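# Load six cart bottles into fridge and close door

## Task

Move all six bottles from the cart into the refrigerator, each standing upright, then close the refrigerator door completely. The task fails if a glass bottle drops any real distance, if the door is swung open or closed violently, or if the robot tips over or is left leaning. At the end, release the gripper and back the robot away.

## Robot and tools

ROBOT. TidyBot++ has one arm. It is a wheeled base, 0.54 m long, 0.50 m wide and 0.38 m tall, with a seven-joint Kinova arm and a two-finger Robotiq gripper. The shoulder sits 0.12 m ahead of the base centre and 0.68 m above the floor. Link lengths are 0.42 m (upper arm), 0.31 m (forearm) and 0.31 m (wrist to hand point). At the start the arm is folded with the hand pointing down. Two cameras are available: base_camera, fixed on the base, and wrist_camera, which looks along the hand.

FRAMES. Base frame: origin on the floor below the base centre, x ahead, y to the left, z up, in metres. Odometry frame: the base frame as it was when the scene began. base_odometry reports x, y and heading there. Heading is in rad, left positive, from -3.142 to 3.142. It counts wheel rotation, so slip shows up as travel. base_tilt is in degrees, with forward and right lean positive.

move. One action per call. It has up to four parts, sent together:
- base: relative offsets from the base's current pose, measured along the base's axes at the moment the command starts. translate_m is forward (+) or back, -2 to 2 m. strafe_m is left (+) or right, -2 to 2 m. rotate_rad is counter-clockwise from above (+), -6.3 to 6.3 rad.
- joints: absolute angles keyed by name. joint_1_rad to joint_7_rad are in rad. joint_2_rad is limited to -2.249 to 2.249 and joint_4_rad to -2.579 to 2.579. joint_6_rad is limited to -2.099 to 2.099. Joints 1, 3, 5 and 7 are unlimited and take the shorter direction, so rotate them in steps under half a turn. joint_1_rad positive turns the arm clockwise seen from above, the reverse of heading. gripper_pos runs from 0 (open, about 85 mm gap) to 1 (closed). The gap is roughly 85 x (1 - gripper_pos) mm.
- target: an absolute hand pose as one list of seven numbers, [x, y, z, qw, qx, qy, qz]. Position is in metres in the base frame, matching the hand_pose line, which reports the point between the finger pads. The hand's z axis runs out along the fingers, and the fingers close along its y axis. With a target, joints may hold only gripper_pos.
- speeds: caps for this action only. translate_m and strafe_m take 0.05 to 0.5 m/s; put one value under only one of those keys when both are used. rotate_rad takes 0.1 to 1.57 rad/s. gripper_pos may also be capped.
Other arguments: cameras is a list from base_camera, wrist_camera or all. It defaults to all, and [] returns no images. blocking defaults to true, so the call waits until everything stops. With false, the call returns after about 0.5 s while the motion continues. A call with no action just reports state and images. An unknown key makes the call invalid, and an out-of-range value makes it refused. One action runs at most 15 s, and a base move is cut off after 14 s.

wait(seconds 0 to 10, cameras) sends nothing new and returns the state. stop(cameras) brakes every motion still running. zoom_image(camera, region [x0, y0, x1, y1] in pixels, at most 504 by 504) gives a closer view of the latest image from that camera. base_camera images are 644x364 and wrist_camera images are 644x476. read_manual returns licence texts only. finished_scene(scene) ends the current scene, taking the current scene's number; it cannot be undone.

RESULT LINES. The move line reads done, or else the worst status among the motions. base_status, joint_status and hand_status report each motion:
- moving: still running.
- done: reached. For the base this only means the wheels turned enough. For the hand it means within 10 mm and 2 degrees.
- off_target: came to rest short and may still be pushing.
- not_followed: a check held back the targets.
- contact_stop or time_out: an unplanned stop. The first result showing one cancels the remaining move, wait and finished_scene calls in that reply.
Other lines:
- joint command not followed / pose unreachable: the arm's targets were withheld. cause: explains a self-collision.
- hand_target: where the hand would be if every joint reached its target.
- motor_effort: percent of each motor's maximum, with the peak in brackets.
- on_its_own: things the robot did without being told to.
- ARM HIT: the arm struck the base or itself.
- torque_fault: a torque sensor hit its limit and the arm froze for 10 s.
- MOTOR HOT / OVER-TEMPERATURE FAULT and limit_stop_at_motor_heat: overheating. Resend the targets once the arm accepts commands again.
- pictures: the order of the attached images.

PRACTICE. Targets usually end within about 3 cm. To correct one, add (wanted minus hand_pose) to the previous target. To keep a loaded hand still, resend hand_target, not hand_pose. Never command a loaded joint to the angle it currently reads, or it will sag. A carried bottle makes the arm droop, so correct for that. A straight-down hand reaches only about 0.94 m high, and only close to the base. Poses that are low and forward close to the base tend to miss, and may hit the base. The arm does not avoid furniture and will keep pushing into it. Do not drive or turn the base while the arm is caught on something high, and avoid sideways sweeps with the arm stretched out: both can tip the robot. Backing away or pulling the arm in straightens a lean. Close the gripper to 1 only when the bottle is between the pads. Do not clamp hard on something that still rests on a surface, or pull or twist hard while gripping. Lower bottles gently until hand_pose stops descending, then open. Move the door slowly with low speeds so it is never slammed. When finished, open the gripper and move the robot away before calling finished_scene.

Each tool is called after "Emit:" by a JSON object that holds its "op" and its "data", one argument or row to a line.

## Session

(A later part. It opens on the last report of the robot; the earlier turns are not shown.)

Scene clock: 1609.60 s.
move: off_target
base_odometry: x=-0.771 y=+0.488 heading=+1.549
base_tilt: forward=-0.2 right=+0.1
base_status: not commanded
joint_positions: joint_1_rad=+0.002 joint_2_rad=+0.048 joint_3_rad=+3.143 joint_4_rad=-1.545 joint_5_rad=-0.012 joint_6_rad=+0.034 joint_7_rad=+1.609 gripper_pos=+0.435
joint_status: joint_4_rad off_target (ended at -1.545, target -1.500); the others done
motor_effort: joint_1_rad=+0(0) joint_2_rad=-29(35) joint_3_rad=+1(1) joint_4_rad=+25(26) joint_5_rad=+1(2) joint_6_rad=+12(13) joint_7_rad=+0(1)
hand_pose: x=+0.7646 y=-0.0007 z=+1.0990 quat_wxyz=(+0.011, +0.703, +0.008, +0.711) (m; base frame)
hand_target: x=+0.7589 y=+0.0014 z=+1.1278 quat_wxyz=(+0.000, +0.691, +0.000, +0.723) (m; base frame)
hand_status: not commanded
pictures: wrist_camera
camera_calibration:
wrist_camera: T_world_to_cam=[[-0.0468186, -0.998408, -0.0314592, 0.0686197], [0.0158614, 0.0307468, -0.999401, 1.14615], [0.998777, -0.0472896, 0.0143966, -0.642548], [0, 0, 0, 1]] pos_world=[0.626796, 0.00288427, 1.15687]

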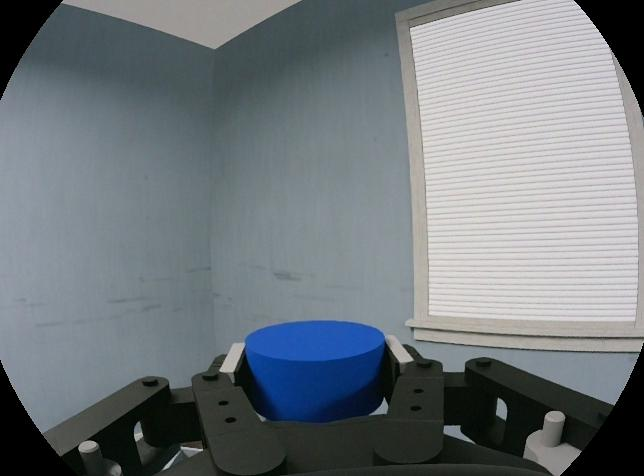

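Emit:
{"op": "move", "data": {
  "base": {"translate_m": -0.3},
  "cameras": []
}}

Emit:
{"op": "move", "data": {
  "base": {"translate_m": -0.044, "strafe_m": 0.341, "rotate_rad": 2.419},
  "speeds": {"rotate_rad": 1.0, "translate_m": 0.4},
  "cameras": ["base_camera", "wrist_camera"]
}}

Emit:
{"op": "zoom_image", "data": {
  "camera": "base_camera",
  "region": [100, 60, 600, 200]
}}

Emit:
{"op": "zoom_image", "data": {
  "camera": "wrist_camera",
  "region": [100, 30, 600, 370]
}}

Scene clock: 1629.93 s.
move: done
base_odometry: x=-0.778 y=+0.188 heading=+1.549
base_tilt: forward=-0.2 right=+0.1
base_status: done
joint_positions: joint_1_rad=+0.002 joint_2_rad=+0.044 joint_3_rad=+3.143 joint_4_rad=-1.545 joint_5_rad=-0.012 joint_6_rad=+0.029 joint_7_rad=+1.609 gripper_pos=+0.435
joint_status: not commanded
motor_effort: joint_1_rad=+0(3) joint_2_rad=-29(33) joint_3_rad=+1(2) joint_4_rad=+25(26) joint_5_rad=+1(2) joint_6_rad=+12(13) joint_7_rad=+0(1)
hand_pose: x=+0.7632 y=-0.0007 z=+1.1000 quat_wxyz=(+0.011, +0.703, +0.008, +0.711) (m; base frame)
hand_target: x=+0.7589 y=+0.0014 z=+1.1278 quat_wxyz=(+0.000, +0.691, +0.000, +0.723) (m; base frame)
hand_status: not commanded
pictures: none
No camera images: "cameras" was empty.

Scene clock: 1633.27 s.
move: done
base_odometry: x=-1.119 y=+0.151 heading=-2.316
base_tilt: forward=-0.2 right=+0.1
base_status: done
joint_positions: joint_1_rad=-0.003 joint_2_rad=+0.054 joint_3_rad=+3.140 joint_4_rad=-1.545 joint_5_rad=-0.012 joint_6_rad=+0.029 joint_7_rad=+1.609 gripper_pos=+0.435
joint_status: not commanded
motor_effort: joint_1_rad=+0(5) joint_2_rad=-29(33) joint_3_rad=+1(5) joint_4_rad=+25(25) joint_5_rad=+1(2) joint_6_rad=+12(13) joint_7_rad=+0(1)
hand_pose: x=+0.7673 y=+0.0043 z=+1.0936 quat_wxyz=(+0.008, +0.707, +0.011, +0.707) (m; base frame)
hand_target: x=+0.7589 y=+0.0014 z=+1.1278 quat_wxyz=(+0.000, +0.691, +0.000, +0.723) (m; base frame)
hand_status: not commanded
pictures: base_camera, wrist_camera
camera_calibration:
wrist_camera: T_world_to_cam=[[-0.0393025, -0.998743, -0.0311211, 0.0674445], [0.00470411, 0.0309598, -0.99951, 1.14916], [0.999216, -0.0394297, 0.0034814, -0.633308], [0, 0, 0, 1]] pos_world=[0.630056, 0.00681082, 1.1529]

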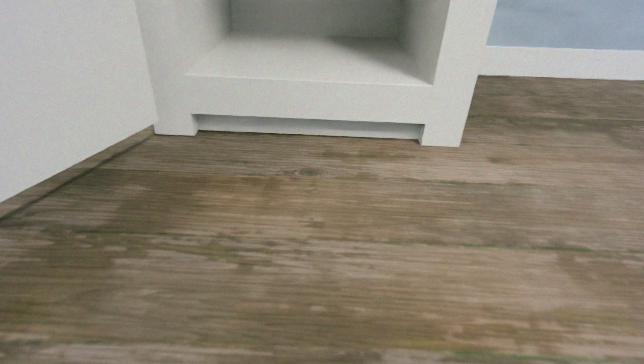

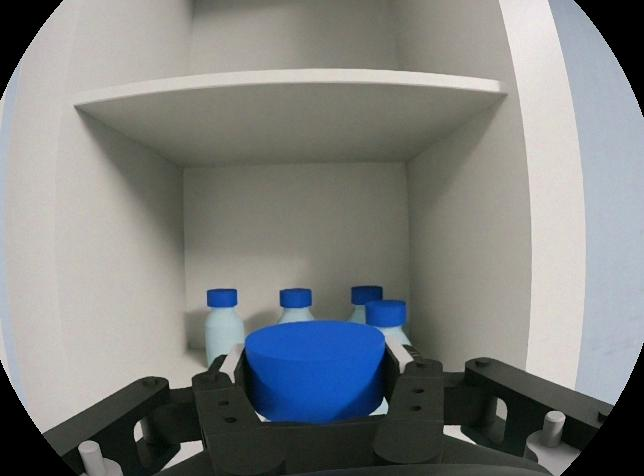

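Scaled by 1.008.

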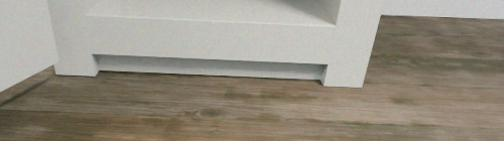

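Scaled by 1.008.

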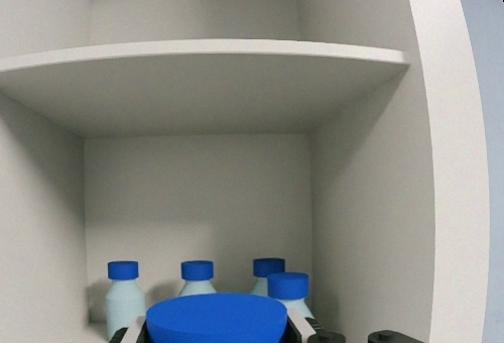

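Emit:
{"op": "move", "data": {
  "base": {"translate_m": 0.318, "strafe_m": 0.022},
  "speeds": {"translate_m": 0.3},
  "cameras": ["wrist_camera"]
}}

Scene clock: 1666.97 s.
move: done
base_odometry: x=-1.319 y=-0.097 heading=-2.315
base_tilt: forward=-0.2 right=+0.1
base_status: done
joint_positions: joint_1_rad=-0.003 joint_2_rad=+0.054 joint_3_rad=+3.140 joint_4_rad=-1.545 joint_5_rad=-0.012 joint_6_rad=+0.027 joint_7_rad=+1.609 gripper_pos=+0.435
joint_status: not commanded
motor_effort: joint_1_rad=+0(1) joint_2_rad=-29(33) joint_3_rad=+0(1) joint_4_rad=+25(26) joint_5_rad=+0(2) joint_6_rad=+12(13) joint_7_rad=+0(1)
hand_pose: x=+0.7671 y=+0.0043 z=+1.0933 quat_wxyz=(+0.008, +0.707, +0.011, +0.707) (m; base frame)
hand_target: x=+0.7589 y=+0.0014 z=+1.1278 quat_wxyz=(+0.000, +0.691, +0.000, +0.723) (m; base frame)
hand_status: not commanded
pictures: wrist_camera
camera_calibration:
wrist_camera: T_world_to_cam=[[-0.0393524, -0.998742, -0.0310628, 0.067392], [0.00338036, 0.0309536, -0.999515, 1.14992], [0.99922, -0.0394384, 0.00215801, -0.631719], [0, 0, 0, 1]] pos_world=[0.629991, 0.00679928, 1.15281]

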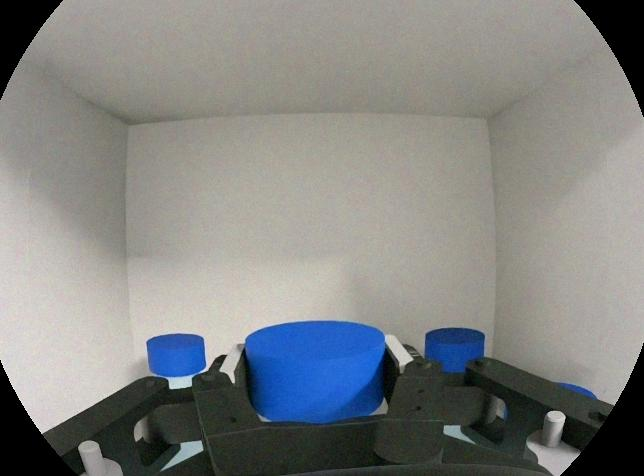

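Emit:
{"op": "move", "data": {
  "joints": {"joint_2_rad": 0.06, "joint_4_rad": -1.56, "joint_6_rad": 0.105},
  "cameras": []
}}

Emit:
{"op": "move", "data": {
  "joints": {"joint_2_rad": 0.082, "joint_4_rad": -1.612, "joint_6_rad": 0.175},
  "cameras": []
}}

Emit:
{"op": "move", "data": {
  "joints": {"joint_2_rad": 0.086, "joint_4_rad": -1.63, "joint_6_rad": 0.2},
  "cameras": []
}}

Scene clock: 1680.60 s.
move: done
base_odometry: x=-1.319 y=-0.097 heading=-2.315
base_tilt: forward=-0.2 right=+0.1
base_status: not commanded
joint_positions: joint_1_rad=-0.003 joint_2_rad=+0.065 joint_3_rad=+3.140 joint_4_rad=-1.573 joint_5_rad=-0.012 joint_6_rad=+0.068 joint_7_rad=+1.609 gripper_pos=+0.435
joint_status: all done
motor_effort: joint_1_rad=+0(1) joint_2_rad=-29(31) joint_3_rad=+1(1) joint_4_rad=+25(26) joint_5_rad=+1(2) joint_6_rad=+12(13) joint_7_rad=+0(1)
hand_pose: x=+0.7714 y=+0.0042 z=+1.0807 quat_wxyz=(+0.008, +0.707, +0.011, +0.707) (m; base frame)
hand_target: x=+0.7690 y=+0.0014 z=+1.1037 quat_wxyz=(+0.000, +0.687, +0.000, +0.727) (m; base frame)
hand_status: not commanded
pictures: none
No camera images: "cameras" was empty.

Scene clock: 1681.50 s.
move: done
base_odometry: x=-1.319 y=-0.097 heading=-2.315
base_tilt: forward=-0.2 right=+0.1
base_status: not commanded
joint_positions: joint_1_rad=-0.003 joint_2_rad=+0.089 joint_3_rad=+3.140 joint_4_rad=-1.621 joint_5_rad=-0.012 joint_6_rad=+0.124 joint_7_rad=+1.609 gripper_pos=+0.435
joint_status: all done
motor_effort: joint_1_rad=+0(1) joint_2_rad=-30(32) joint_3_rad=+1(1) joint_4_rad=+25(26) joint_5_rad=+1(2) joint_6_rad=+12(13) joint_7_rad=+0(1)
hand_pose: x=+0.7791 y=+0.0040 z=+1.0524 quat_wxyz=(+0.008, +0.713, +0.011, +0.701) (m; base frame)
hand_target: x=+0.7763 y=+0.0014 z=+1.0786 quat_wxyz=(+0.000, +0.689, +0.000, +0.725) (m; base frame)
hand_status: not commanded
pictures: none
No camera images: "cameras" was empty.

Scene clock: 1682.10 s.
move: done
base_odometry: x=-1.319 y=-0.097 heading=-2.315
base_tilt: forward=-0.2 right=+0.1
base_status: not commanded
joint_positions: joint_1_rad=-0.003 joint_2_rad=+0.090 joint_3_rad=+3.140 joint_4_rad=-1.638 joint_5_rad=-0.012 joint_6_rad=+0.147 joint_7_rad=+1.609 gripper_pos=+0.435
joint_status: all done
motor_effort: joint_1_rad=+0(0) joint_2_rad=-30(31) joint_3_rad=+0(1) joint_4_rad=+25(25) joint_5_rad=+0(2) joint_6_rad=+12(12) joint_7_rad=+0(1)
hand_pose: x=+0.7785 y=+0.0039 z=+1.0483 quat_wxyz=(+0.008, +0.711, +0.011, +0.703) (m; base frame)
hand_target: x=+0.7770 y=+0.0014 z=+1.0726 quat_wxyz=(+0.000, +0.687, +0.000, +0.726) (m; base frame)
hand_status: not commanded
pictures: none
No camera images: "cameras" was empty.

Emit:
{"op": "move", "data": {
  "joints": {"joint_2_rad": 0.09, "joint_4_rad": -1.648, "joint_6_rad": 0.215},
  "cameras": []
}}

Emit:
{"op": "move", "data": {
  "joints": {"joint_2_rad": 0.093, "joint_4_rad": -1.66, "joint_6_rad": 0.23},
  "cameras": []
}}

Emit:
{"op": "move", "data": {
  "joints": {"joint_2_rad": 0.096, "joint_4_rad": -1.674, "joint_6_rad": 0.243},
  "cameras": ["wrist_camera"]
}}

Scene clock: 1688.57 s.
move: done
base_odometry: x=-1.319 y=-0.097 heading=-2.315
base_tilt: forward=-0.2 right=+0.1
base_status: not commanded
joint_positions: joint_1_rad=-0.003 joint_2_rad=+0.092 joint_3_rad=+3.140 joint_4_rad=-1.656 joint_5_rad=-0.012 joint_6_rad=+0.161 joint_7_rad=+1.609 gripper_pos=+0.435
joint_status: all done
motor_effort: joint_1_rad=+0(1) joint_2_rad=-31(31) joint_3_rad=+0(1) joint_4_rad=+25(25) joint_5_rad=+1(1) joint_6_rad=+12(13) joint_7_rad=+1(1)
hand_pose: x=+0.7785 y=+0.0038 z=+1.0403 quat_wxyz=(+0.008, +0.713, +0.010, +0.701) (m; base frame)
hand_target: x=+0.7777 y=+0.0014 z=+1.0634 quat_wxyz=(+0.000, +0.690, +0.000, +0.724) (m; base frame)
hand_status: not commanded
pictures: none
No camera images: "cameras" was empty.

Scene clock: 1689.10 s.
move: done
base_odometry: x=-1.319 y=-0.097 heading=-2.315
base_tilt: forward=-0.2 right=+0.1
base_status: not commanded
joint_positions: joint_1_rad=-0.003 joint_2_rad=+0.093 joint_3_rad=+3.140 joint_4_rad=-1.664 joint_5_rad=-0.012 joint_6_rad=+0.178 joint_7_rad=+1.609 gripper_pos=+0.435
joint_status: all done
motor_effort: joint_1_rad=-1(1) joint_2_rad=-29(30) joint_3_rad=+0(1) joint_4_rad=+24(24) joint_5_rad=+0(2) joint_6_rad=+11(12) joint_7_rad=+0(1)
hand_pose: x=+0.7781 y=+0.0038 z=+1.0401 quat_wxyz=(+0.008, +0.710, +0.010, +0.704) (m; base frame)
hand_target: x=+0.7782 y=+0.0014 z=+1.0587 quat_wxyz=(+0.000, +0.690, +0.000, +0.724) (m; base frame)
hand_status: not commanded
pictures: none
No camera images: "cameras" was empty.

Scene clock: 1689.63 s.
move: done
base_odometry: x=-1.319 y=-0.097 heading=-2.315
base_tilt: forward=-0.2 right=+0.1
base_status: not commanded
joint_positions: joint_1_rad=-0.003 joint_2_rad=+0.093 joint_3_rad=+3.140 joint_4_rad=-1.673 joint_5_rad=-0.012 joint_6_rad=+0.195 joint_7_rad=+1.609 gripper_pos=+0.435
joint_status: all done
motor_effort: joint_1_rad=+0(0) joint_2_rad=-29(30) joint_3_rad=+1(1) joint_4_rad=+23(24) joint_5_rad=+2(2) joint_6_rad=+11(12) joint_7_rad=+1(1)
hand_pose: x=+0.7776 y=+0.0037 z=+1.0401 quat_wxyz=(+0.009, +0.707, +0.010, +0.707) (m; base frame)
hand_target: x=+0.7785 y=+0.0014 z=+1.0520 quat_wxyz=(+0.000, +0.691, +0.000, +0.722) (m; base frame)
hand_status: not commanded
pictures: wrist_camera
camera_calibration:
wrist_camera: T_world_to_cam=[[-0.0412756, -0.998669, -0.0309238, 0.0669336], [0.00400597, 0.0307845, -0.999518, 1.09624], [0.99914, -0.0413796, 0.00272999, -0.642664], [0, 0, 0, 1]] pos_world=[0.640483, 0.00650418, 1.09953]

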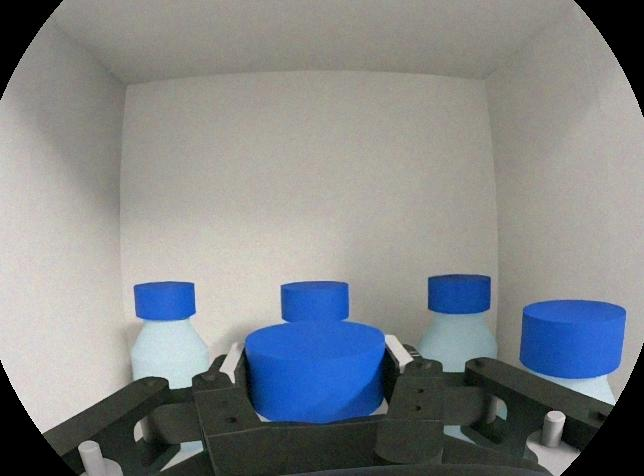

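Emit:
{"op": "move", "data": {
  "joints": {"joint_2_rad": 0.098, "joint_4_rad": -1.686, "joint_6_rad": 0.252},
  "cameras": []
}}

Emit:
{"op": "move", "data": {
  "joints": {"gripper_pos": 0.0},
  "cameras": ["wrist_camera"]
}}

Scene clock: 1701.33 s.
move: done
base_odometry: x=-1.319 y=-0.097 heading=-2.315
base_tilt: forward=-0.2 right=+0.1
base_status: not commanded
joint_positions: joint_1_rad=-0.003 joint_2_rad=+0.093 joint_3_rad=+3.140 joint_4_rad=-1.679 joint_5_rad=-0.012 joint_6_rad=+0.208 joint_7_rad=+1.609 gripper_pos=+0.435
joint_status: all done
motor_effort: joint_1_rad=+0(1) joint_2_rad=-28(29) joint_3_rad=+1(1) joint_4_rad=+22(23) joint_5_rad=+1(2) joint_6_rad=+10(11) joint_7_rad=+0(1)
hand_pose: x=+0.7772 y=+0.0037 z=+1.0401 quat_wxyz=(+0.009, +0.705, +0.010, +0.710) (m; base frame)
hand_target: x=+0.7785 y=+0.0014 z=+1.0461 quat_wxyz=(+0.000, +0.693, +0.000, +0.721) (m; base frame)
hand_status: not commanded
pictures: none
No camera images: "cameras" was empty.

Scene clock: 1702.23 s.
move: done
base_odometry: x=-1.319 y=-0.097 heading=-2.315
base_tilt: forward=-0.2 right=+0.1
base_status: not commanded
joint_positions: joint_1_rad=-0.003 joint_2_rad=+0.093 joint_3_rad=+3.140 joint_4_rad=-1.679 joint_5_rad=-0.012 joint_6_rad=+0.216 joint_7_rad=+1.609 gripper_pos=+0.000
joint_status: all done
motor_effort: joint_1_rad=+0(1) joint_2_rad=-26(29) joint_3_rad=+0(1) joint_4_rad=+21(23) joint_5_rad=-1(2) joint_6_rad=+9(11) joint_7_rad=+1(1)
hand_pose: x=+0.7772 y=+0.0036 z=+1.0425 quat_wxyz=(+0.009, +0.702, +0.010, +0.712) (m; base frame)
hand_target: x=+0.7785 y=+0.0014 z=+1.0461 quat_wxyz=(+0.000, +0.693, +0.000, +0.721) (m; base frame)
hand_status: not commanded
pictures: wrist_camera
camera_calibration:
wrist_camera: T_world_to_cam=[[-0.0410705, -0.998659, -0.0315282, 0.067385], [0.018212, 0.0308014, -0.99936, 1.08743], [0.99899, -0.0416184, 0.0169225, -0.656927], [0, 0, 0, 1]] pos_world=[0.639226, 0.00645989, 1.09998]

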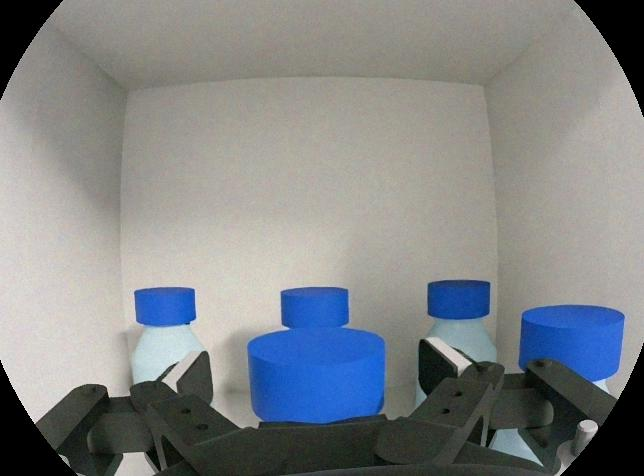

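Emit:
{"op": "move", "data": {
  "base": {"translate_m": -0.36},
  "speeds": {"translate_m": 0.4},
  "cameras": ["wrist_camera"]
}}

Emit:
{"op": "move", "data": {
  "base": {"translate_m": -0.27, "strafe_m": 0.033, "rotate_rad": -2.468},
  "joints": {"joint_1_rad": 0.0, "joint_2_rad": 0.27, "joint_3_rad": 3.1416, "joint_4_rad": -1.886, "joint_5_rad": 0.0, "joint_6_rad": 0.594, "joint_7_rad": 1.5708},
  "cameras": ["base_camera", "wrist_camera"]
}}

Emit:
{"op": "zoom_image", "data": {
  "camera": "wrist_camera",
  "region": [160, 240, 480, 476]
}}

Scene clock: 1727.23 s.
move: done
base_odometry: x=-1.075 y=+0.168 heading=-2.315
base_tilt: forward=-0.2 right=+0.1
base_status: done
joint_positions: joint_1_rad=-0.003 joint_2_rad=+0.091 joint_3_rad=+3.140 joint_4_rad=-1.680 joint_5_rad=-0.012 joint_6_rad=+0.217 joint_7_rad=+1.609 gripper_pos=+0.000
joint_status: not commanded
motor_effort: joint_1_rad=+0(3) joint_2_rad=-26(31) joint_3_rad=+0(2) joint_4_rad=+21(22) joint_5_rad=+1(2) joint_6_rad=+9(10) joint_7_rad=+0(1)
hand_pose: x=+0.7764 y=+0.0031 z=+1.0440 quat_wxyz=(+0.009, +0.701, +0.010, +0.713) (m; base frame)
hand_target: x=+0.7785 y=+0.0014 z=+1.0461 quat_wxyz=(+0.000, +0.693, +0.000, +0.721) (m; base frame)
hand_status: not commanded
pictures: wrist_camera
camera_calibration:
wrist_camera: T_world_to_cam=[[-0.041753, -0.998627, -0.0316378, 0.0675456], [0.021217, 0.030772, -0.999301, 1.0866], [0.998903, -0.0423951, 0.019903, -0.65925], [0, 0, 0, 1]] pos_world=[0.638293, 0.00606689, 1.1011]

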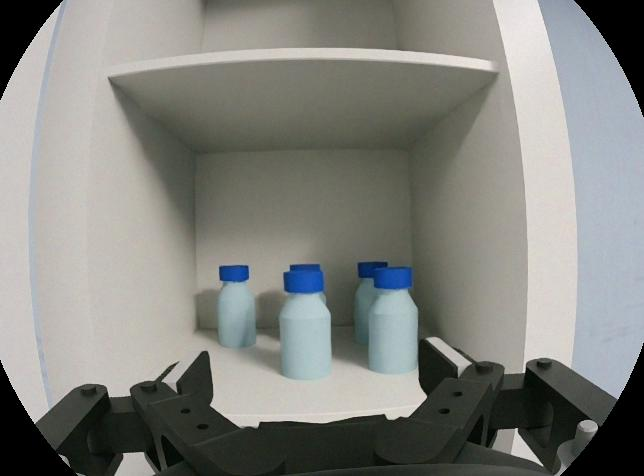

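Scene clock: 1730.37 s.
move: done
base_odometry: x=-0.868 y=+0.344 heading=+1.501
base_tilt: forward=-0.2 right=+0.1
base_status: done
joint_positions: joint_1_rad=+0.005 joint_2_rad=+0.266 joint_3_rad=+3.143 joint_4_rad=-1.882 joint_5_rad=-0.012 joint_6_rad=+0.553 joint_7_rad=+1.609 gripper_pos=+0.000
joint_status: all done
motor_effort: joint_1_rad=+0(4) joint_2_rad=-30(35) joint_3_rad=+0(4) joint_4_rad=+19(21) joint_5_rad=+1(2) joint_6_rad=+9(11) joint_7_rad=+1(1)
hand_pose: x=+0.8042 y=-0.0048 z=+0.9084 quat_wxyz=(+0.014, +0.716, +0.006, +0.698) (m; base frame)
hand_target: x=+0.8046 y=+0.0014 z=+0.9164 quat_wxyz=(+0.000, +0.704, +0.000, +0.710) (m; base frame)
hand_status: not commanded
pictures: base_camera, wrist_camera
camera_calibration:
wrist_camera: T_world_to_cam=[[-0.0568587, -0.997998, -0.0276847, 0.0650516], [-0.0206063, 0.0288968, -0.99937, 0.984368], [0.99817, -0.0562524, -0.0222081, -0.645862], [0, 0, 0, 1]] pos_world=[0.668663, 0.000145081, 0.971205]

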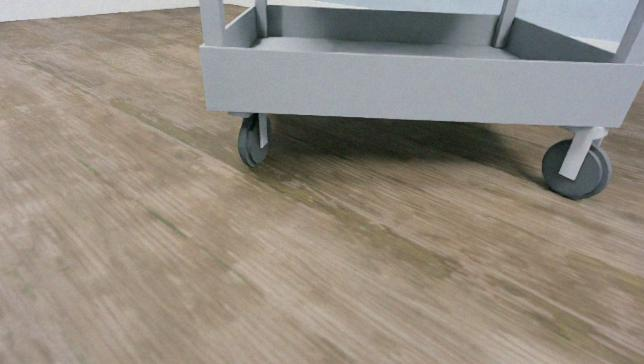

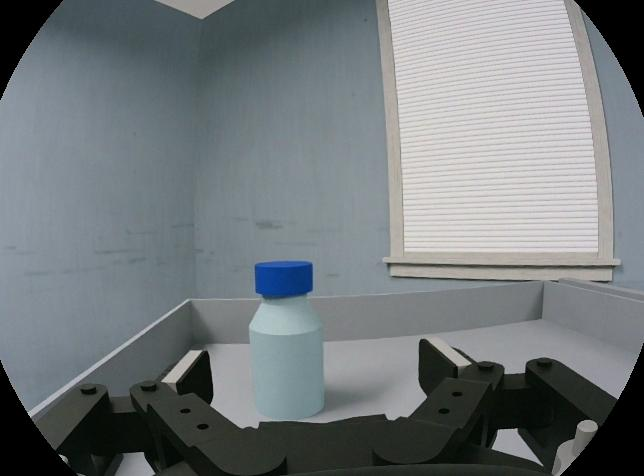

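Scaled by 1.575.

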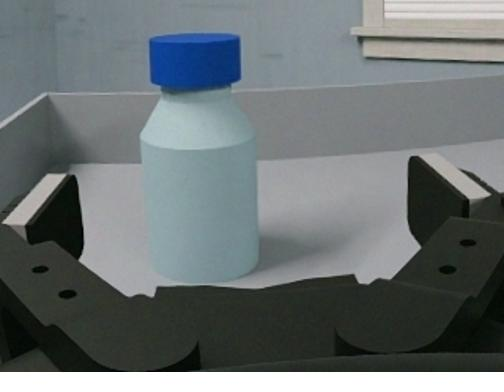

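Emit:
{"op": "move", "data": {
  "base": {"translate_m": 0.14, "strafe_m": 0.019},
  "speeds": {"translate_m": 0.2},
  "joints": {"joint_2_rad": 0.252, "joint_4_rad": -1.874},
  "cameras": ["wrist_camera"]
}}

Emit:
{"op": "zoom_image", "data": {
  "camera": "wrist_camera",
  "region": [160, 260, 480, 476]
}}

Scene clock: 1742.53 s.
move: done
base_odometry: x=-0.877 y=+0.485 heading=+1.499
base_tilt: forward=-0.2 right=+0.1
base_status: done
joint_positions: joint_1_rad=+0.005 joint_2_rad=+0.248 joint_3_rad=+3.143 joint_4_rad=-1.882 joint_5_rad=-0.012 joint_6_rad=+0.558 joint_7_rad=+1.609 gripper_pos=+0.000
joint_status: all done
motor_effort: joint_1_rad=-1(1) joint_2_rad=-29(33) joint_3_rad=+0(1) joint_4_rad=+19(20) joint_5_rad=+2(2) joint_6_rad=+9(9) joint_7_rad=+1(1)
hand_pose: x=+0.8000 y=-0.0048 z=+0.9220 quat_wxyz=(+0.015, +0.708, +0.006, +0.706) (m; base frame)
hand_target: x=+0.8021 y=+0.0014 z=+0.9356 quat_wxyz=(+0.000, +0.693, +0.000, +0.721) (m; base frame)
hand_status: not commanded
pictures: wrist_camera
camera_calibration:
wrist_camera: T_world_to_cam=[[-0.0562705, -0.998, -0.0287984, 0.0657553], [0.00159714, 0.0287541, -0.999585, 0.980343], [0.998414, -0.0562931, -0.0000240542, -0.662016], [0, 0, 0, 1]] pos_world=[0.6631, 0.000168026, 0.981814]

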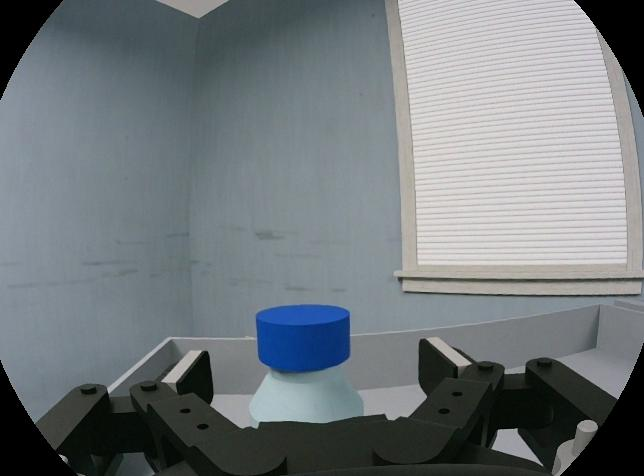

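Scaled by 1.575.

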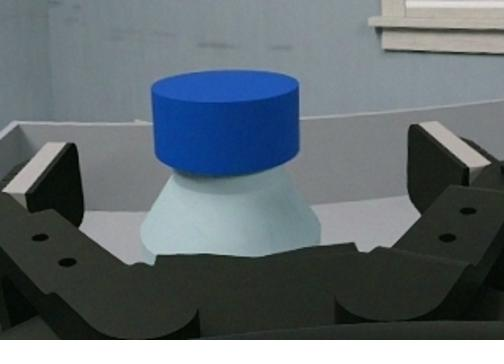

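Emit:
{"op": "move", "data": {
  "base": {"translate_m": 0.053, "strafe_m": 0.004},
  "speeds": {"translate_m": 0.1},
  "cameras": ["wrist_camera"]
}}

Emit:
{"op": "zoom_image", "data": {
  "camera": "wrist_camera",
  "region": [160, 260, 480, 476]
}}

Scene clock: 1750.90 s.
move: done
base_odometry: x=-0.877 y=+0.538 heading=+1.500
base_tilt: forward=-0.2 right=+0.1
base_status: done
joint_positions: joint_1_rad=+0.005 joint_2_rad=+0.248 joint_3_rad=+3.143 joint_4_rad=-1.882 joint_5_rad=-0.012 joint_6_rad=+0.558 joint_7_rad=+1.609 gripper_pos=+0.000
joint_status: not commanded
motor_effort: joint_1_rad=+0(2) joint_2_rad=-30(32) joint_3_rad=+0(1) joint_4_rad=+19(20) joint_5_rad=+1(2) joint_6_rad=+9(9) joint_7_rad=+0(1)
hand_pose: x=+0.8000 y=-0.0048 z=+0.9222 quat_wxyz=(+0.015, +0.708, +0.006, +0.706) (m; base frame)
hand_target: x=+0.8021 y=+0.0014 z=+0.9356 quat_wxyz=(+0.000, +0.693, +0.000, +0.721) (m; base frame)
hand_status: not commanded
pictures: wrist_camera
camera_calibration:
wrist_camera: T_world_to_cam=[[-0.0562578, -0.998, -0.0288237, 0.0657721], [0.00213649, 0.0287491, -0.999584, 0.980166], [0.998414, -0.056296, 0.000514853, -0.662456], [0, 0, 0, 1]] pos_world=[0.663012, 0.0001681, 0.981995]

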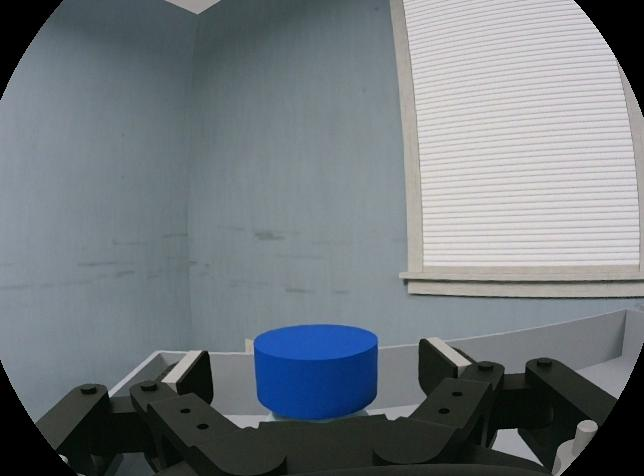

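Scaled by 1.575.

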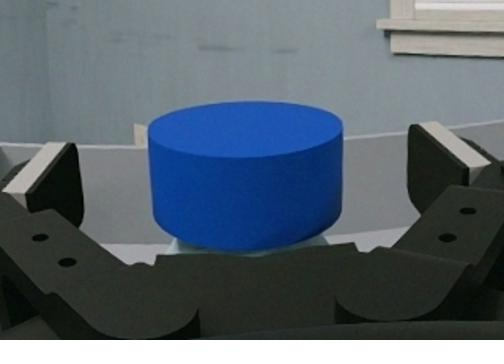

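Emit:
{"op": "move", "data": {
  "base": {"translate_m": 0.014},
  "speeds": {"translate_m": 0.08},
  "cameras": []
}}

Emit:
{"op": "move", "data": {
  "joints": {"gripper_pos": 0.65},
  "cameras": ["wrist_camera"]
}}

Scene clock: 1757.73 s.
move: done
base_odometry: x=-0.876 y=+0.552 heading=+1.500
base_tilt: forward=-0.2 right=+0.1
base_status: done
joint_positions: joint_1_rad=+0.005 joint_2_rad=+0.250 joint_3_rad=+3.143 joint_4_rad=-1.882 joint_5_rad=-0.012 joint_6_rad=+0.558 joint_7_rad=+1.609 gripper_pos=+0.000
joint_status: not commanded
motor_effort: joint_1_rad=+0(1) joint_2_rad=-29(33) joint_3_rad=+1(1) joint_4_rad=+19(20) joint_5_rad=+1(2) joint_6_rad=+9(10) joint_7_rad=-1(1)
hand_pose: x=+0.8005 y=-0.0048 z=+0.9210 quat_wxyz=(+0.015, +0.708, +0.006, +0.706) (m; base frame)
hand_target: x=+0.8021 y=+0.0014 z=+0.9356 quat_wxyz=(+0.000, +0.693, +0.000, +0.721) (m; base frame)
hand_status: not commanded
pictures: none
No camera images: "cameras" was empty.

Scene clock: 1758.63 s.
move: off_target
base_odometry: x=-0.876 y=+0.552 heading=+1.500
base_tilt: forward=-0.2 right=+0.1
base_status: not commanded
joint_positions: joint_1_rad=+0.005 joint_2_rad=+0.250 joint_3_rad=+3.143 joint_4_rad=-1.882 joint_5_rad=-0.012 joint_6_rad=+0.558 joint_7_rad=+1.609 gripper_pos=+0.439
joint_status: gripper_pos off_target (ended at +0.439, target +0.650)
motor_effort: joint_1_rad=+0(1) joint_2_rad=-30(31) joint_3_rad=+1(1) joint_4_rad=+19(20) joint_5_rad=+0(2) joint_6_rad=+9(10) joint_7_rad=+1(1)
hand_pose: x=+0.8005 y=-0.0048 z=+0.9210 quat_wxyz=(+0.015, +0.708, +0.006, +0.706) (m; base frame)
hand_target: x=+0.8021 y=+0.0014 z=+0.9356 quat_wxyz=(+0.000, +0.693, +0.000, +0.721) (m; base frame)
hand_status: not commanded
pictures: wrist_camera
camera_calibration:
wrist_camera: T_world_to_cam=[[-0.0563056, -0.998, -0.0287438, 0.0657252], [0.000657378, 0.0287524, -0.999586, 0.98014], [0.998413, -0.0563013, -0.00096286, -0.66158], [0, 0, 0, 1]] pos_world=[0.663587, 0.000164532, 0.980987]

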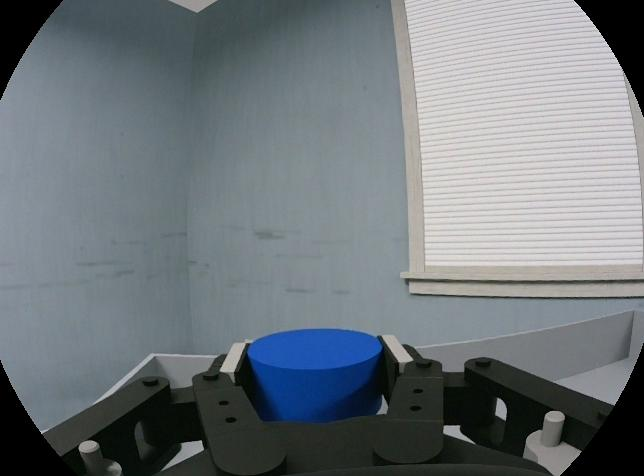

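Emit:
{"op": "move", "data": {
  "joints": {"joint_2_rad": 0.2456, "joint_4_rad": -1.7985, "joint_6_rad": 0.506},
  "cameras": []
}}

Emit:
{"op": "move", "data": {
  "joints": {"joint_2_rad": 0.177, "joint_4_rad": -1.717, "joint_6_rad": 0.366},
  "cameras": []
}}

Emit:
{"op": "move", "data": {
  "joints": {"joint_2_rad": 0.12, "joint_4_rad": -1.632, "joint_6_rad": 0.223},
  "cameras": []
}}

Emit:
{"op": "move", "data": {
  "joints": {"joint_2_rad": 0.03, "joint_4_rad": -1.492, "joint_6_rad": 0.0},
  "cameras": ["wrist_camera"]
}}

Scene clock: 1766.13 s.
move: off_target
base_odometry: x=-0.876 y=+0.552 heading=+1.500
base_tilt: forward=-0.2 right=+0.1
base_status: not commanded
joint_positions: joint_1_rad=+0.005 joint_2_rad=+0.253 joint_3_rad=+3.143 joint_4_rad=-1.850 joint_5_rad=-0.012 joint_6_rad=+0.508 joint_7_rad=+1.609 gripper_pos=+0.439
joint_status: joint_4_rad off_target (ended at -1.850, target -1.798); the others done
motor_effort: joint_1_rad=+0(1) joint_2_rad=-34(35) joint_3_rad=+0(1) joint_4_rad=+23(23) joint_5_rad=+1(2) joint_6_rad=+13(13) joint_7_rad=+0(1)
hand_pose: x=+0.8064 y=-0.0047 z=+0.9222 quat_wxyz=(+0.014, +0.716, +0.006, +0.698) (m; base frame)
hand_target: x=+0.8122 y=+0.0014 z=+0.9568 quat_wxyz=(+0.000, +0.695, +0.000, +0.719) (m; base frame)
hand_status: not commanded
pictures: none
No camera images: "cameras" was empty.

Scene clock: 1767.33 s.
move: off_target
base_odometry: x=-0.876 y=+0.552 heading=+1.500
base_tilt: forward=-0.2 right=+0.1
base_status: not commanded
joint_positions: joint_1_rad=+0.005 joint_2_rad=+0.204 joint_3_rad=+3.143 joint_4_rad=-1.772 joint_5_rad=-0.012 joint_6_rad=+0.378 joint_7_rad=+1.609 gripper_pos=+0.439
joint_status: joint_4_rad off_target (ended at -1.772, target -1.717); the others done
motor_effort: joint_1_rad=+0(1) joint_2_rad=-36(39) joint_3_rad=+0(1) joint_4_rad=+25(25) joint_5_rad=+1(2) joint_6_rad=+14(15) joint_7_rad=+0(1)
hand_pose: x=+0.8043 y=-0.0042 z=+0.9613 quat_wxyz=(+0.013, +0.717, +0.006, +0.697) (m; base frame)
hand_target: x=+0.8022 y=+0.0014 z=+1.0095 quat_wxyz=(+0.000, +0.692, +0.000, +0.722) (m; base frame)
hand_status: not commanded
pictures: none
No camera images: "cameras" was empty.

Scene clock: 1768.57 s.
move: off_target
base_odometry: x=-0.876 y=+0.552 heading=+1.500
base_tilt: forward=-0.2 right=+0.1
base_status: not commanded
joint_positions: joint_1_rad=+0.005 joint_2_rad=+0.145 joint_3_rad=+3.143 joint_4_rad=-1.687 joint_5_rad=-0.012 joint_6_rad=+0.237 joint_7_rad=+1.609 gripper_pos=+0.439
joint_status: joint_4_rad off_target (ended at -1.687, target -1.632); the others done
motor_effort: joint_1_rad=+0(1) joint_2_rad=-33(38) joint_3_rad=+1(1) joint_4_rad=+25(27) joint_5_rad=+0(2) joint_6_rad=+13(14) joint_7_rad=+0(1)
hand_pose: x=+0.7947 y=-0.0037 z=+1.0097 quat_wxyz=(+0.013, +0.715, +0.006, +0.699) (m; base frame)
hand_target: x=+0.7896 y=+0.0014 z=+1.0559 quat_wxyz=(+0.000, +0.692, +0.000, +0.722) (m; base frame)
hand_status: not commanded
pictures: none
No camera images: "cameras" was empty.

Scene clock: 1770.00 s.
move: off_target
base_odometry: x=-0.876 y=+0.552 heading=+1.500
base_tilt: forward=-0.2 right=+0.1
base_status: not commanded
joint_positions: joint_1_rad=+0.005 joint_2_rad=+0.049 joint_3_rad=+3.143 joint_4_rad=-1.543 joint_5_rad=-0.012 joint_6_rad=+0.017 joint_7_rad=+1.609 gripper_pos=+0.439
joint_status: joint_4_rad off_target (ended at -1.543, target -1.492); the others done
motor_effort: joint_1_rad=+0(0) joint_2_rad=-31(37) joint_3_rad=+1(1) joint_4_rad=+26(28) joint_5_rad=+1(2) joint_6_rad=+13(15) joint_7_rad=+0(1)
hand_pose: x=+0.7652 y=-0.0028 z=+1.0938 quat_wxyz=(+0.012, +0.709, +0.007, +0.705) (m; base frame)
hand_target: x=+0.7565 y=+0.0014 z=+1.1329 quat_wxyz=(+0.000, +0.690, +0.000, +0.724) (m; base frame)
hand_status: not commanded
pictures: wrist_camera
camera_calibration:
wrist_camera: T_world_to_cam=[[-0.0504325, -0.998255, -0.030725, 0.0683782], [-0.000935968, 0.0308114, -0.999525, 1.15397], [0.998727, -0.0503797, -0.00248823, -0.624616], [0, 0, 0, 1]] pos_world=[0.62835, 0.00123534, 1.15397]

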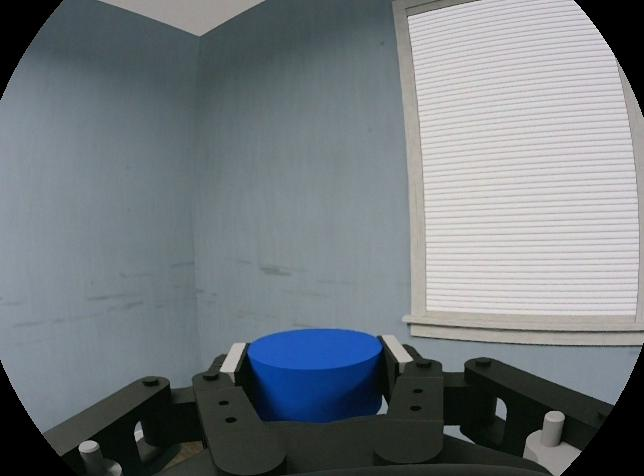

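Emit:
{"op": "move", "data": {
  "base": {"translate_m": -0.433, "strafe_m": 0.201, "rotate_rad": 2.620},
  "speeds": {"rotate_rad": 1.0, "translate_m": 0.4},
  "cameras": ["base_camera", "wrist_camera"]
}}

Emit:
{"op": "zoom_image", "data": {
  "camera": "base_camera",
  "region": [144, 60, 644, 200]
}}

Emit:
{"op": "zoom_image", "data": {
  "camera": "wrist_camera",
  "region": [140, 30, 640, 370]
}}

Scene clock: 1784.70 s.
move: done
base_odometry: x=-1.108 y=+0.135 heading=-2.164
base_tilt: forward=-0.2 right=+0.1
base_status: done
joint_positions: joint_1_rad=-0.005 joint_2_rad=+0.058 joint_3_rad=+3.138 joint_4_rad=-1.543 joint_5_rad=-0.012 joint_6_rad=+0.014 joint_7_rad=+1.609 gripper_pos=+0.439
joint_status: not commanded
motor_effort: joint_1_rad=+0(6) joint_2_rad=-30(35) joint_3_rad=+0(5) joint_4_rad=+26(28) joint_5_rad=+0(2) joint_6_rad=+13(14) joint_7_rad=+0(1)
hand_pose: x=+0.7687 y=+0.0064 z=+1.0874 quat_wxyz=(+0.007, +0.713, +0.012, +0.701) (m; base frame)
hand_target: x=+0.7565 y=+0.0014 z=+1.1329 quat_wxyz=(+0.000, +0.690, +0.000, +0.724) (m; base frame)
hand_status: not commanded
pictures: base_camera, wrist_camera
camera_calibration:
wrist_camera: T_world_to_cam=[[-0.0365209, -0.998868, -0.0304786, 0.066526], [-0.0125936, 0.0309565, -0.999441, 1.15612], [0.999254, -0.0361166, -0.0137099, -0.616016], [0, 0, 0, 1]] pos_world=[0.632545, 0.00841295, 1.14905]

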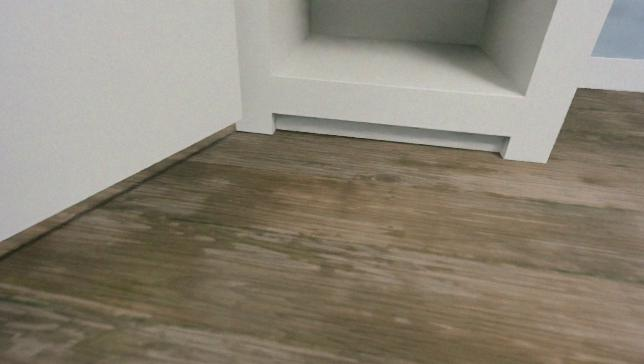

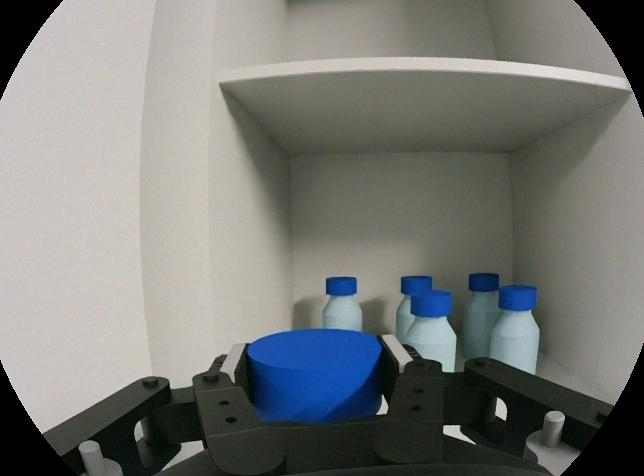

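Scaled by 1.008.

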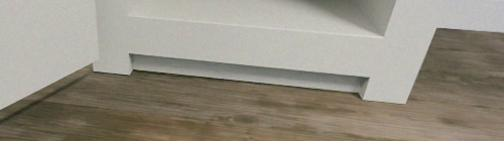

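Scaled by 1.008.

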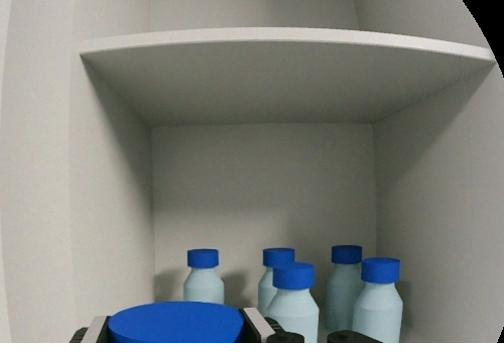

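Emit:
{"op": "move", "data": {
  "base": {"translate_m": 0.3215, "strafe_m": -0.037},
  "speeds": {"translate_m": 0.3},
  "cameras": ["wrist_camera"]
}}

Scene clock: 1819.63 s.
move: done
base_odometry: x=-1.318 y=-0.111 heading=-2.163
base_tilt: forward=-0.2 right=+0.1
base_status: done
joint_positions: joint_1_rad=-0.005 joint_2_rad=+0.056 joint_3_rad=+3.138 joint_4_rad=-1.543 joint_5_rad=-0.012 joint_6_rad=+0.012 joint_7_rad=+1.609 gripper_pos=+0.439
joint_status: not commanded
motor_effort: joint_1_rad=+0(1) joint_2_rad=-30(34) joint_3_rad=+0(2) joint_4_rad=+26(28) joint_5_rad=+1(2) joint_6_rad=+13(14) joint_7_rad=+0(1)
hand_pose: x=+0.7678 y=+0.0063 z=+1.0880 quat_wxyz=(+0.007, +0.713, +0.012, +0.701) (m; base frame)
hand_target: x=+0.7565 y=+0.0014 z=+1.1329 quat_wxyz=(+0.000, +0.690, +0.000, +0.724) (m; base frame)
hand_status: not commanded
pictures: wrist_camera
camera_calibration:
wrist_camera: T_world_to_cam=[[-0.036532, -0.998868, -0.0304496, 0.0664754], [-0.0131037, 0.0309462, -0.999435, 1.15712], [0.999247, -0.0361123, -0.0142194, -0.614517], [0, 0, 0, 1]] pos_world=[0.631645, 0.00840003, 1.14976]

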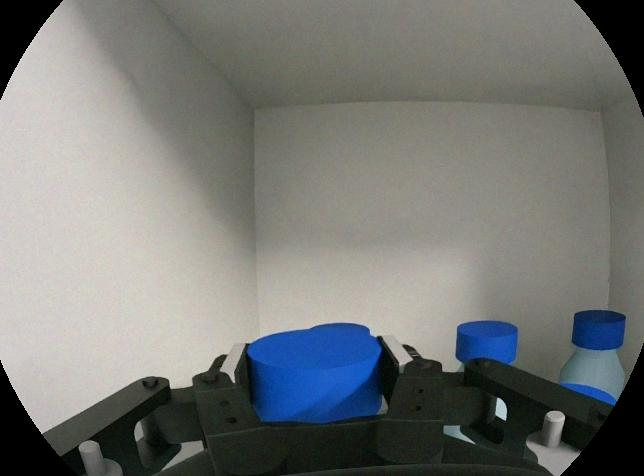

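Emit:
{"op": "move", "data": {
  "joints": {"joint_2_rad": 0.055, "joint_4_rad": -1.555, "joint_6_rad": 0.1},
  "cameras": []
}}

Emit:
{"op": "move", "data": {
  "joints": {"joint_2_rad": 0.075, "joint_4_rad": -1.598, "joint_6_rad": 0.162},
  "cameras": []
}}

Emit:
{"op": "move", "data": {
  "joints": {"joint_2_rad": 0.078, "joint_4_rad": -1.613, "joint_6_rad": 0.182},
  "cameras": []
}}

Scene clock: 1832.03 s.
move: done
base_odometry: x=-1.318 y=-0.111 heading=-2.163
base_tilt: forward=-0.2 right=+0.1
base_status: not commanded
joint_positions: joint_1_rad=-0.005 joint_2_rad=+0.068 joint_3_rad=+3.138 joint_4_rad=-1.575 joint_5_rad=-0.012 joint_6_rad=+0.055 joint_7_rad=+1.609 gripper_pos=+0.439
joint_status: all done
motor_effort: joint_1_rad=+0(1) joint_2_rad=-31(32) joint_3_rad=+0(1) joint_4_rad=+26(27) joint_5_rad=+1(2) joint_6_rad=+13(14) joint_7_rad=+0(1)
hand_pose: x=+0.7722 y=+0.0062 z=+1.0741 quat_wxyz=(+0.007, +0.713, +0.012, +0.701) (m; base frame)
hand_target: x=+0.7670 y=+0.0014 z=+1.1085 quat_wxyz=(+0.000, +0.685, +0.000, +0.728) (m; base frame)
hand_status: not commanded
pictures: none
No camera images: "cameras" was empty.

Scene clock: 1832.90 s.
move: done
base_odometry: x=-1.318 y=-0.111 heading=-2.163
base_tilt: forward=-0.2 right=+0.1
base_status: not commanded
joint_positions: joint_1_rad=-0.005 joint_2_rad=+0.089 joint_3_rad=+3.138 joint_4_rad=-1.614 joint_5_rad=-0.012 joint_6_rad=+0.105 joint_7_rad=+1.609 gripper_pos=+0.439
joint_status: all done
motor_effort: joint_1_rad=+0(1) joint_2_rad=-31(33) joint_3_rad=+1(1) joint_4_rad=+26(27) joint_5_rad=+0(2) joint_6_rad=+13(14) joint_7_rad=+0(1)
hand_pose: x=+0.7790 y=+0.0061 z=+1.0515 quat_wxyz=(+0.007, +0.716, +0.012, +0.698) (m; base frame)
hand_target: x=+0.7740 y=+0.0014 z=+1.0879 quat_wxyz=(+0.000, +0.686, +0.000, +0.728) (m; base frame)
hand_status: not commanded
pictures: none
No camera images: "cameras" was empty.

Scene clock: 1833.47 s.
move: done
base_odometry: x=-1.318 y=-0.111 heading=-2.163
base_tilt: forward=-0.2 right=+0.1
base_status: not commanded
joint_positions: joint_1_rad=-0.005 joint_2_rad=+0.089 joint_3_rad=+3.138 joint_4_rad=-1.628 joint_5_rad=-0.012 joint_6_rad=+0.123 joint_7_rad=+1.609 gripper_pos=+0.439
joint_status: all done
motor_effort: joint_1_rad=+0(0) joint_2_rad=-31(32) joint_3_rad=+1(1) joint_4_rad=+26(27) joint_5_rad=+0(1) joint_6_rad=+13(14) joint_7_rad=+0(1)
hand_pose: x=+0.7786 y=+0.0060 z=+1.0476 quat_wxyz=(+0.007, +0.715, +0.012, +0.699) (m; base frame)
hand_target: x=+0.7746 y=+0.0014 z=+1.0828 quat_wxyz=(+0.000, +0.685, +0.000, +0.729) (m; base frame)
hand_status: not commanded
pictures: none
No camera images: "cameras" was empty.

Emit:
{"op": "move", "data": {
  "joints": {"joint_2_rad": 0.081, "joint_4_rad": -1.624, "joint_6_rad": 0.197},
  "cameras": []
}}

Emit:
{"op": "move", "data": {
  "joints": {"joint_2_rad": 0.084, "joint_4_rad": -1.638, "joint_6_rad": 0.212},
  "cameras": []
}}

Emit:
{"op": "move", "data": {
  "joints": {"joint_2_rad": 0.087, "joint_4_rad": -1.654, "joint_6_rad": 0.226},
  "cameras": ["wrist_camera"]
}}

Scene clock: 1837.83 s.
move: done
base_odometry: x=-1.318 y=-0.111 heading=-2.163
base_tilt: forward=-0.2 right=+0.1
base_status: not commanded
joint_positions: joint_1_rad=-0.005 joint_2_rad=+0.089 joint_3_rad=+3.138 joint_4_rad=-1.638 joint_5_rad=-0.012 joint_6_rad=+0.137 joint_7_rad=+1.609 gripper_pos=+0.439
joint_status: all done
motor_effort: joint_1_rad=+0(1) joint_2_rad=-31(32) joint_3_rad=+1(1) joint_4_rad=+25(26) joint_5_rad=+0(1) joint_6_rad=+13(14) joint_7_rad=+0(1)
hand_pose: x=+0.7782 y=+0.0059 z=+1.0458 quat_wxyz=(+0.007, +0.714, +0.012, +0.700) (m; base frame)
hand_target: x=+0.7753 y=+0.0014 z=+1.0787 quat_wxyz=(+0.000, +0.685, +0.000, +0.729) (m; base frame)
hand_status: not commanded
pictures: none
No camera images: "cameras" was empty.

Scene clock: 1838.37 s.
move: done
base_odometry: x=-1.318 y=-0.111 heading=-2.163
base_tilt: forward=-0.2 right=+0.1
base_status: not commanded
joint_positions: joint_1_rad=-0.005 joint_2_rad=+0.089 joint_3_rad=+3.138 joint_4_rad=-1.648 joint_5_rad=-0.012 joint_6_rad=+0.155 joint_7_rad=+1.609 gripper_pos=+0.439
joint_status: all done
motor_effort: joint_1_rad=+0(0) joint_2_rad=-29(31) joint_3_rad=+1(1) joint_4_rad=+25(26) joint_5_rad=+1(1) joint_6_rad=+12(13) joint_7_rad=+0(1)
hand_pose: x=+0.7778 y=+0.0059 z=+1.0455 quat_wxyz=(+0.007, +0.711, +0.012, +0.703) (m; base frame)
hand_target: x=+0.7758 y=+0.0014 z=+1.0727 quat_wxyz=(+0.000, +0.685, +0.000, +0.728) (m; base frame)
hand_status: not commanded
pictures: none
No camera images: "cameras" was empty.

Scene clock: 1838.93 s.
move: done
base_odometry: x=-1.318 y=-0.111 heading=-2.163
base_tilt: forward=-0.2 right=+0.1
base_status: not commanded
joint_positions: joint_1_rad=-0.005 joint_2_rad=+0.089 joint_3_rad=+3.138 joint_4_rad=-1.658 joint_5_rad=-0.012 joint_6_rad=+0.174 joint_7_rad=+1.609 gripper_pos=+0.439
joint_status: all done
motor_effort: joint_1_rad=+0(0) joint_2_rad=-29(32) joint_3_rad=+0(1) joint_4_rad=+24(26) joint_5_rad=+1(2) joint_6_rad=+12(13) joint_7_rad=+0(1)
hand_pose: x=+0.7773 y=+0.0058 z=+1.0451 quat_wxyz=(+0.007, +0.708, +0.011, +0.706) (m; base frame)
hand_target: x=+0.7762 y=+0.0014 z=+1.0651 quat_wxyz=(+0.000, +0.687, +0.000, +0.727) (m; base frame)
hand_status: not commanded
pictures: wrist_camera
camera_calibration:
wrist_camera: T_world_to_cam=[[-0.0379791, -0.998797, -0.0310191, 0.066689], [0.00144673, 0.0309866, -0.999519, 1.10322], [0.999277, -0.0380057, 0.000268148, -0.639797], [0, 0, 0, 1]] pos_world=[0.640272, 0.00810794, 1.10493]

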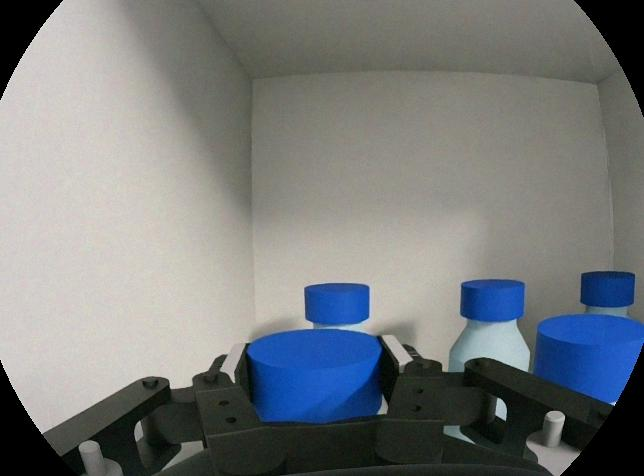

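Emit:
{"op": "move", "data": {
  "joints": {"joint_2_rad": 0.09, "joint_4_rad": -1.672, "joint_6_rad": 0.24},
  "cameras": []
}}

Emit:
{"op": "move", "data": {
  "joints": {"joint_2_rad": 0.093, "joint_4_rad": -1.687, "joint_6_rad": 0.25},
  "cameras": []
}}

Emit:
{"op": "move", "data": {
  "joints": {"gripper_pos": 0.0},
  "cameras": ["wrist_camera"]
}}

Scene clock: 1846.43 s.
move: done
base_odometry: x=-1.318 y=-0.111 heading=-2.163
base_tilt: forward=-0.2 right=+0.1
base_status: not commanded
joint_positions: joint_1_rad=-0.005 joint_2_rad=+0.089 joint_3_rad=+3.138 joint_4_rad=-1.668 joint_5_rad=-0.012 joint_6_rad=+0.195 joint_7_rad=+1.609 gripper_pos=+0.439
joint_status: all done
motor_effort: joint_1_rad=+0(1) joint_2_rad=-27(28) joint_3_rad=+1(2) joint_4_rad=+23(24) joint_5_rad=+1(2) joint_6_rad=+11(12) joint_7_rad=+1(1)
hand_pose: x=+0.7767 y=+0.0057 z=+1.0450 quat_wxyz=(+0.007, +0.704, +0.011, +0.710) (m; base frame)
hand_target: x=+0.7764 y=+0.0014 z=+1.0563 quat_wxyz=(+0.000, +0.690, +0.000, +0.724) (m; base frame)
hand_status: not commanded
pictures: none
No camera images: "cameras" was empty.

Scene clock: 1846.97 s.
move: done
base_odometry: x=-1.318 y=-0.111 heading=-2.163
base_tilt: forward=-0.2 right=+0.1
base_status: not commanded
joint_positions: joint_1_rad=-0.005 joint_2_rad=+0.089 joint_3_rad=+3.138 joint_4_rad=-1.676 joint_5_rad=-0.012 joint_6_rad=+0.210 joint_7_rad=+1.609 gripper_pos=+0.439
joint_status: all done
motor_effort: joint_1_rad=+0(1) joint_2_rad=-27(29) joint_3_rad=+1(1) joint_4_rad=+22(23) joint_5_rad=+1(2) joint_6_rad=+10(11) joint_7_rad=+1(1)
hand_pose: x=+0.7762 y=+0.0057 z=+1.0449 quat_wxyz=(+0.007, +0.702, +0.011, +0.713) (m; base frame)
hand_target: x=+0.7766 y=+0.0014 z=+1.0482 quat_wxyz=(+0.000, +0.693, +0.000, +0.721) (m; base frame)
hand_status: not commanded
pictures: none
No camera images: "cameras" was empty.

Scene clock: 1847.87 s.
move: done
base_odometry: x=-1.318 y=-0.111 heading=-2.163
base_tilt: forward=-0.2 right=+0.1
base_status: not commanded
joint_positions: joint_1_rad=-0.005 joint_2_rad=+0.089 joint_3_rad=+3.138 joint_4_rad=-1.676 joint_5_rad=-0.012 joint_6_rad=+0.214 joint_7_rad=+1.609 gripper_pos=+0.000
joint_status: all done
motor_effort: joint_1_rad=+0(1) joint_2_rad=-26(27) joint_3_rad=+0(1) joint_4_rad=+21(22) joint_5_rad=+2(2) joint_6_rad=+9(10) joint_7_rad=+0(1)
hand_pose: x=+0.7762 y=+0.0056 z=+1.0461 quat_wxyz=(+0.008, +0.700, +0.011, +0.714) (m; base frame)
hand_target: x=+0.7766 y=+0.0014 z=+1.0482 quat_wxyz=(+0.000, +0.693, +0.000, +0.721) (m; base frame)
hand_status: not commanded
pictures: wrist_camera
camera_calibration:
wrist_camera: T_world_to_cam=[[-0.0377707, -0.998777, -0.0319053, 0.0672904], [0.0226864, 0.0310628, -0.99926, 1.08737], [0.999029, -0.0384666, 0.0214854, -0.660701], [0, 0, 0, 1]] pos_world=[0.637933, 0.00801636, 1.10291]

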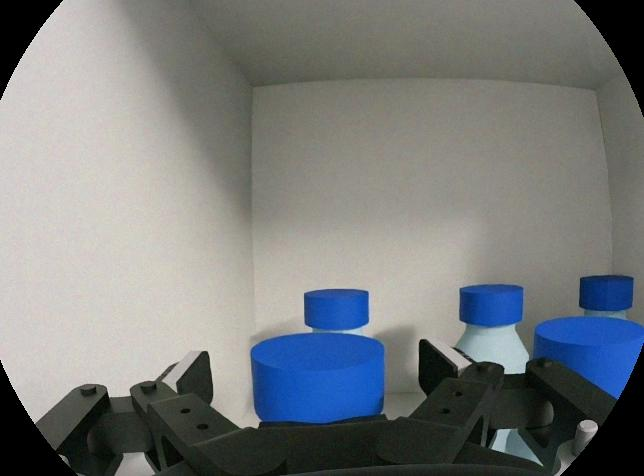

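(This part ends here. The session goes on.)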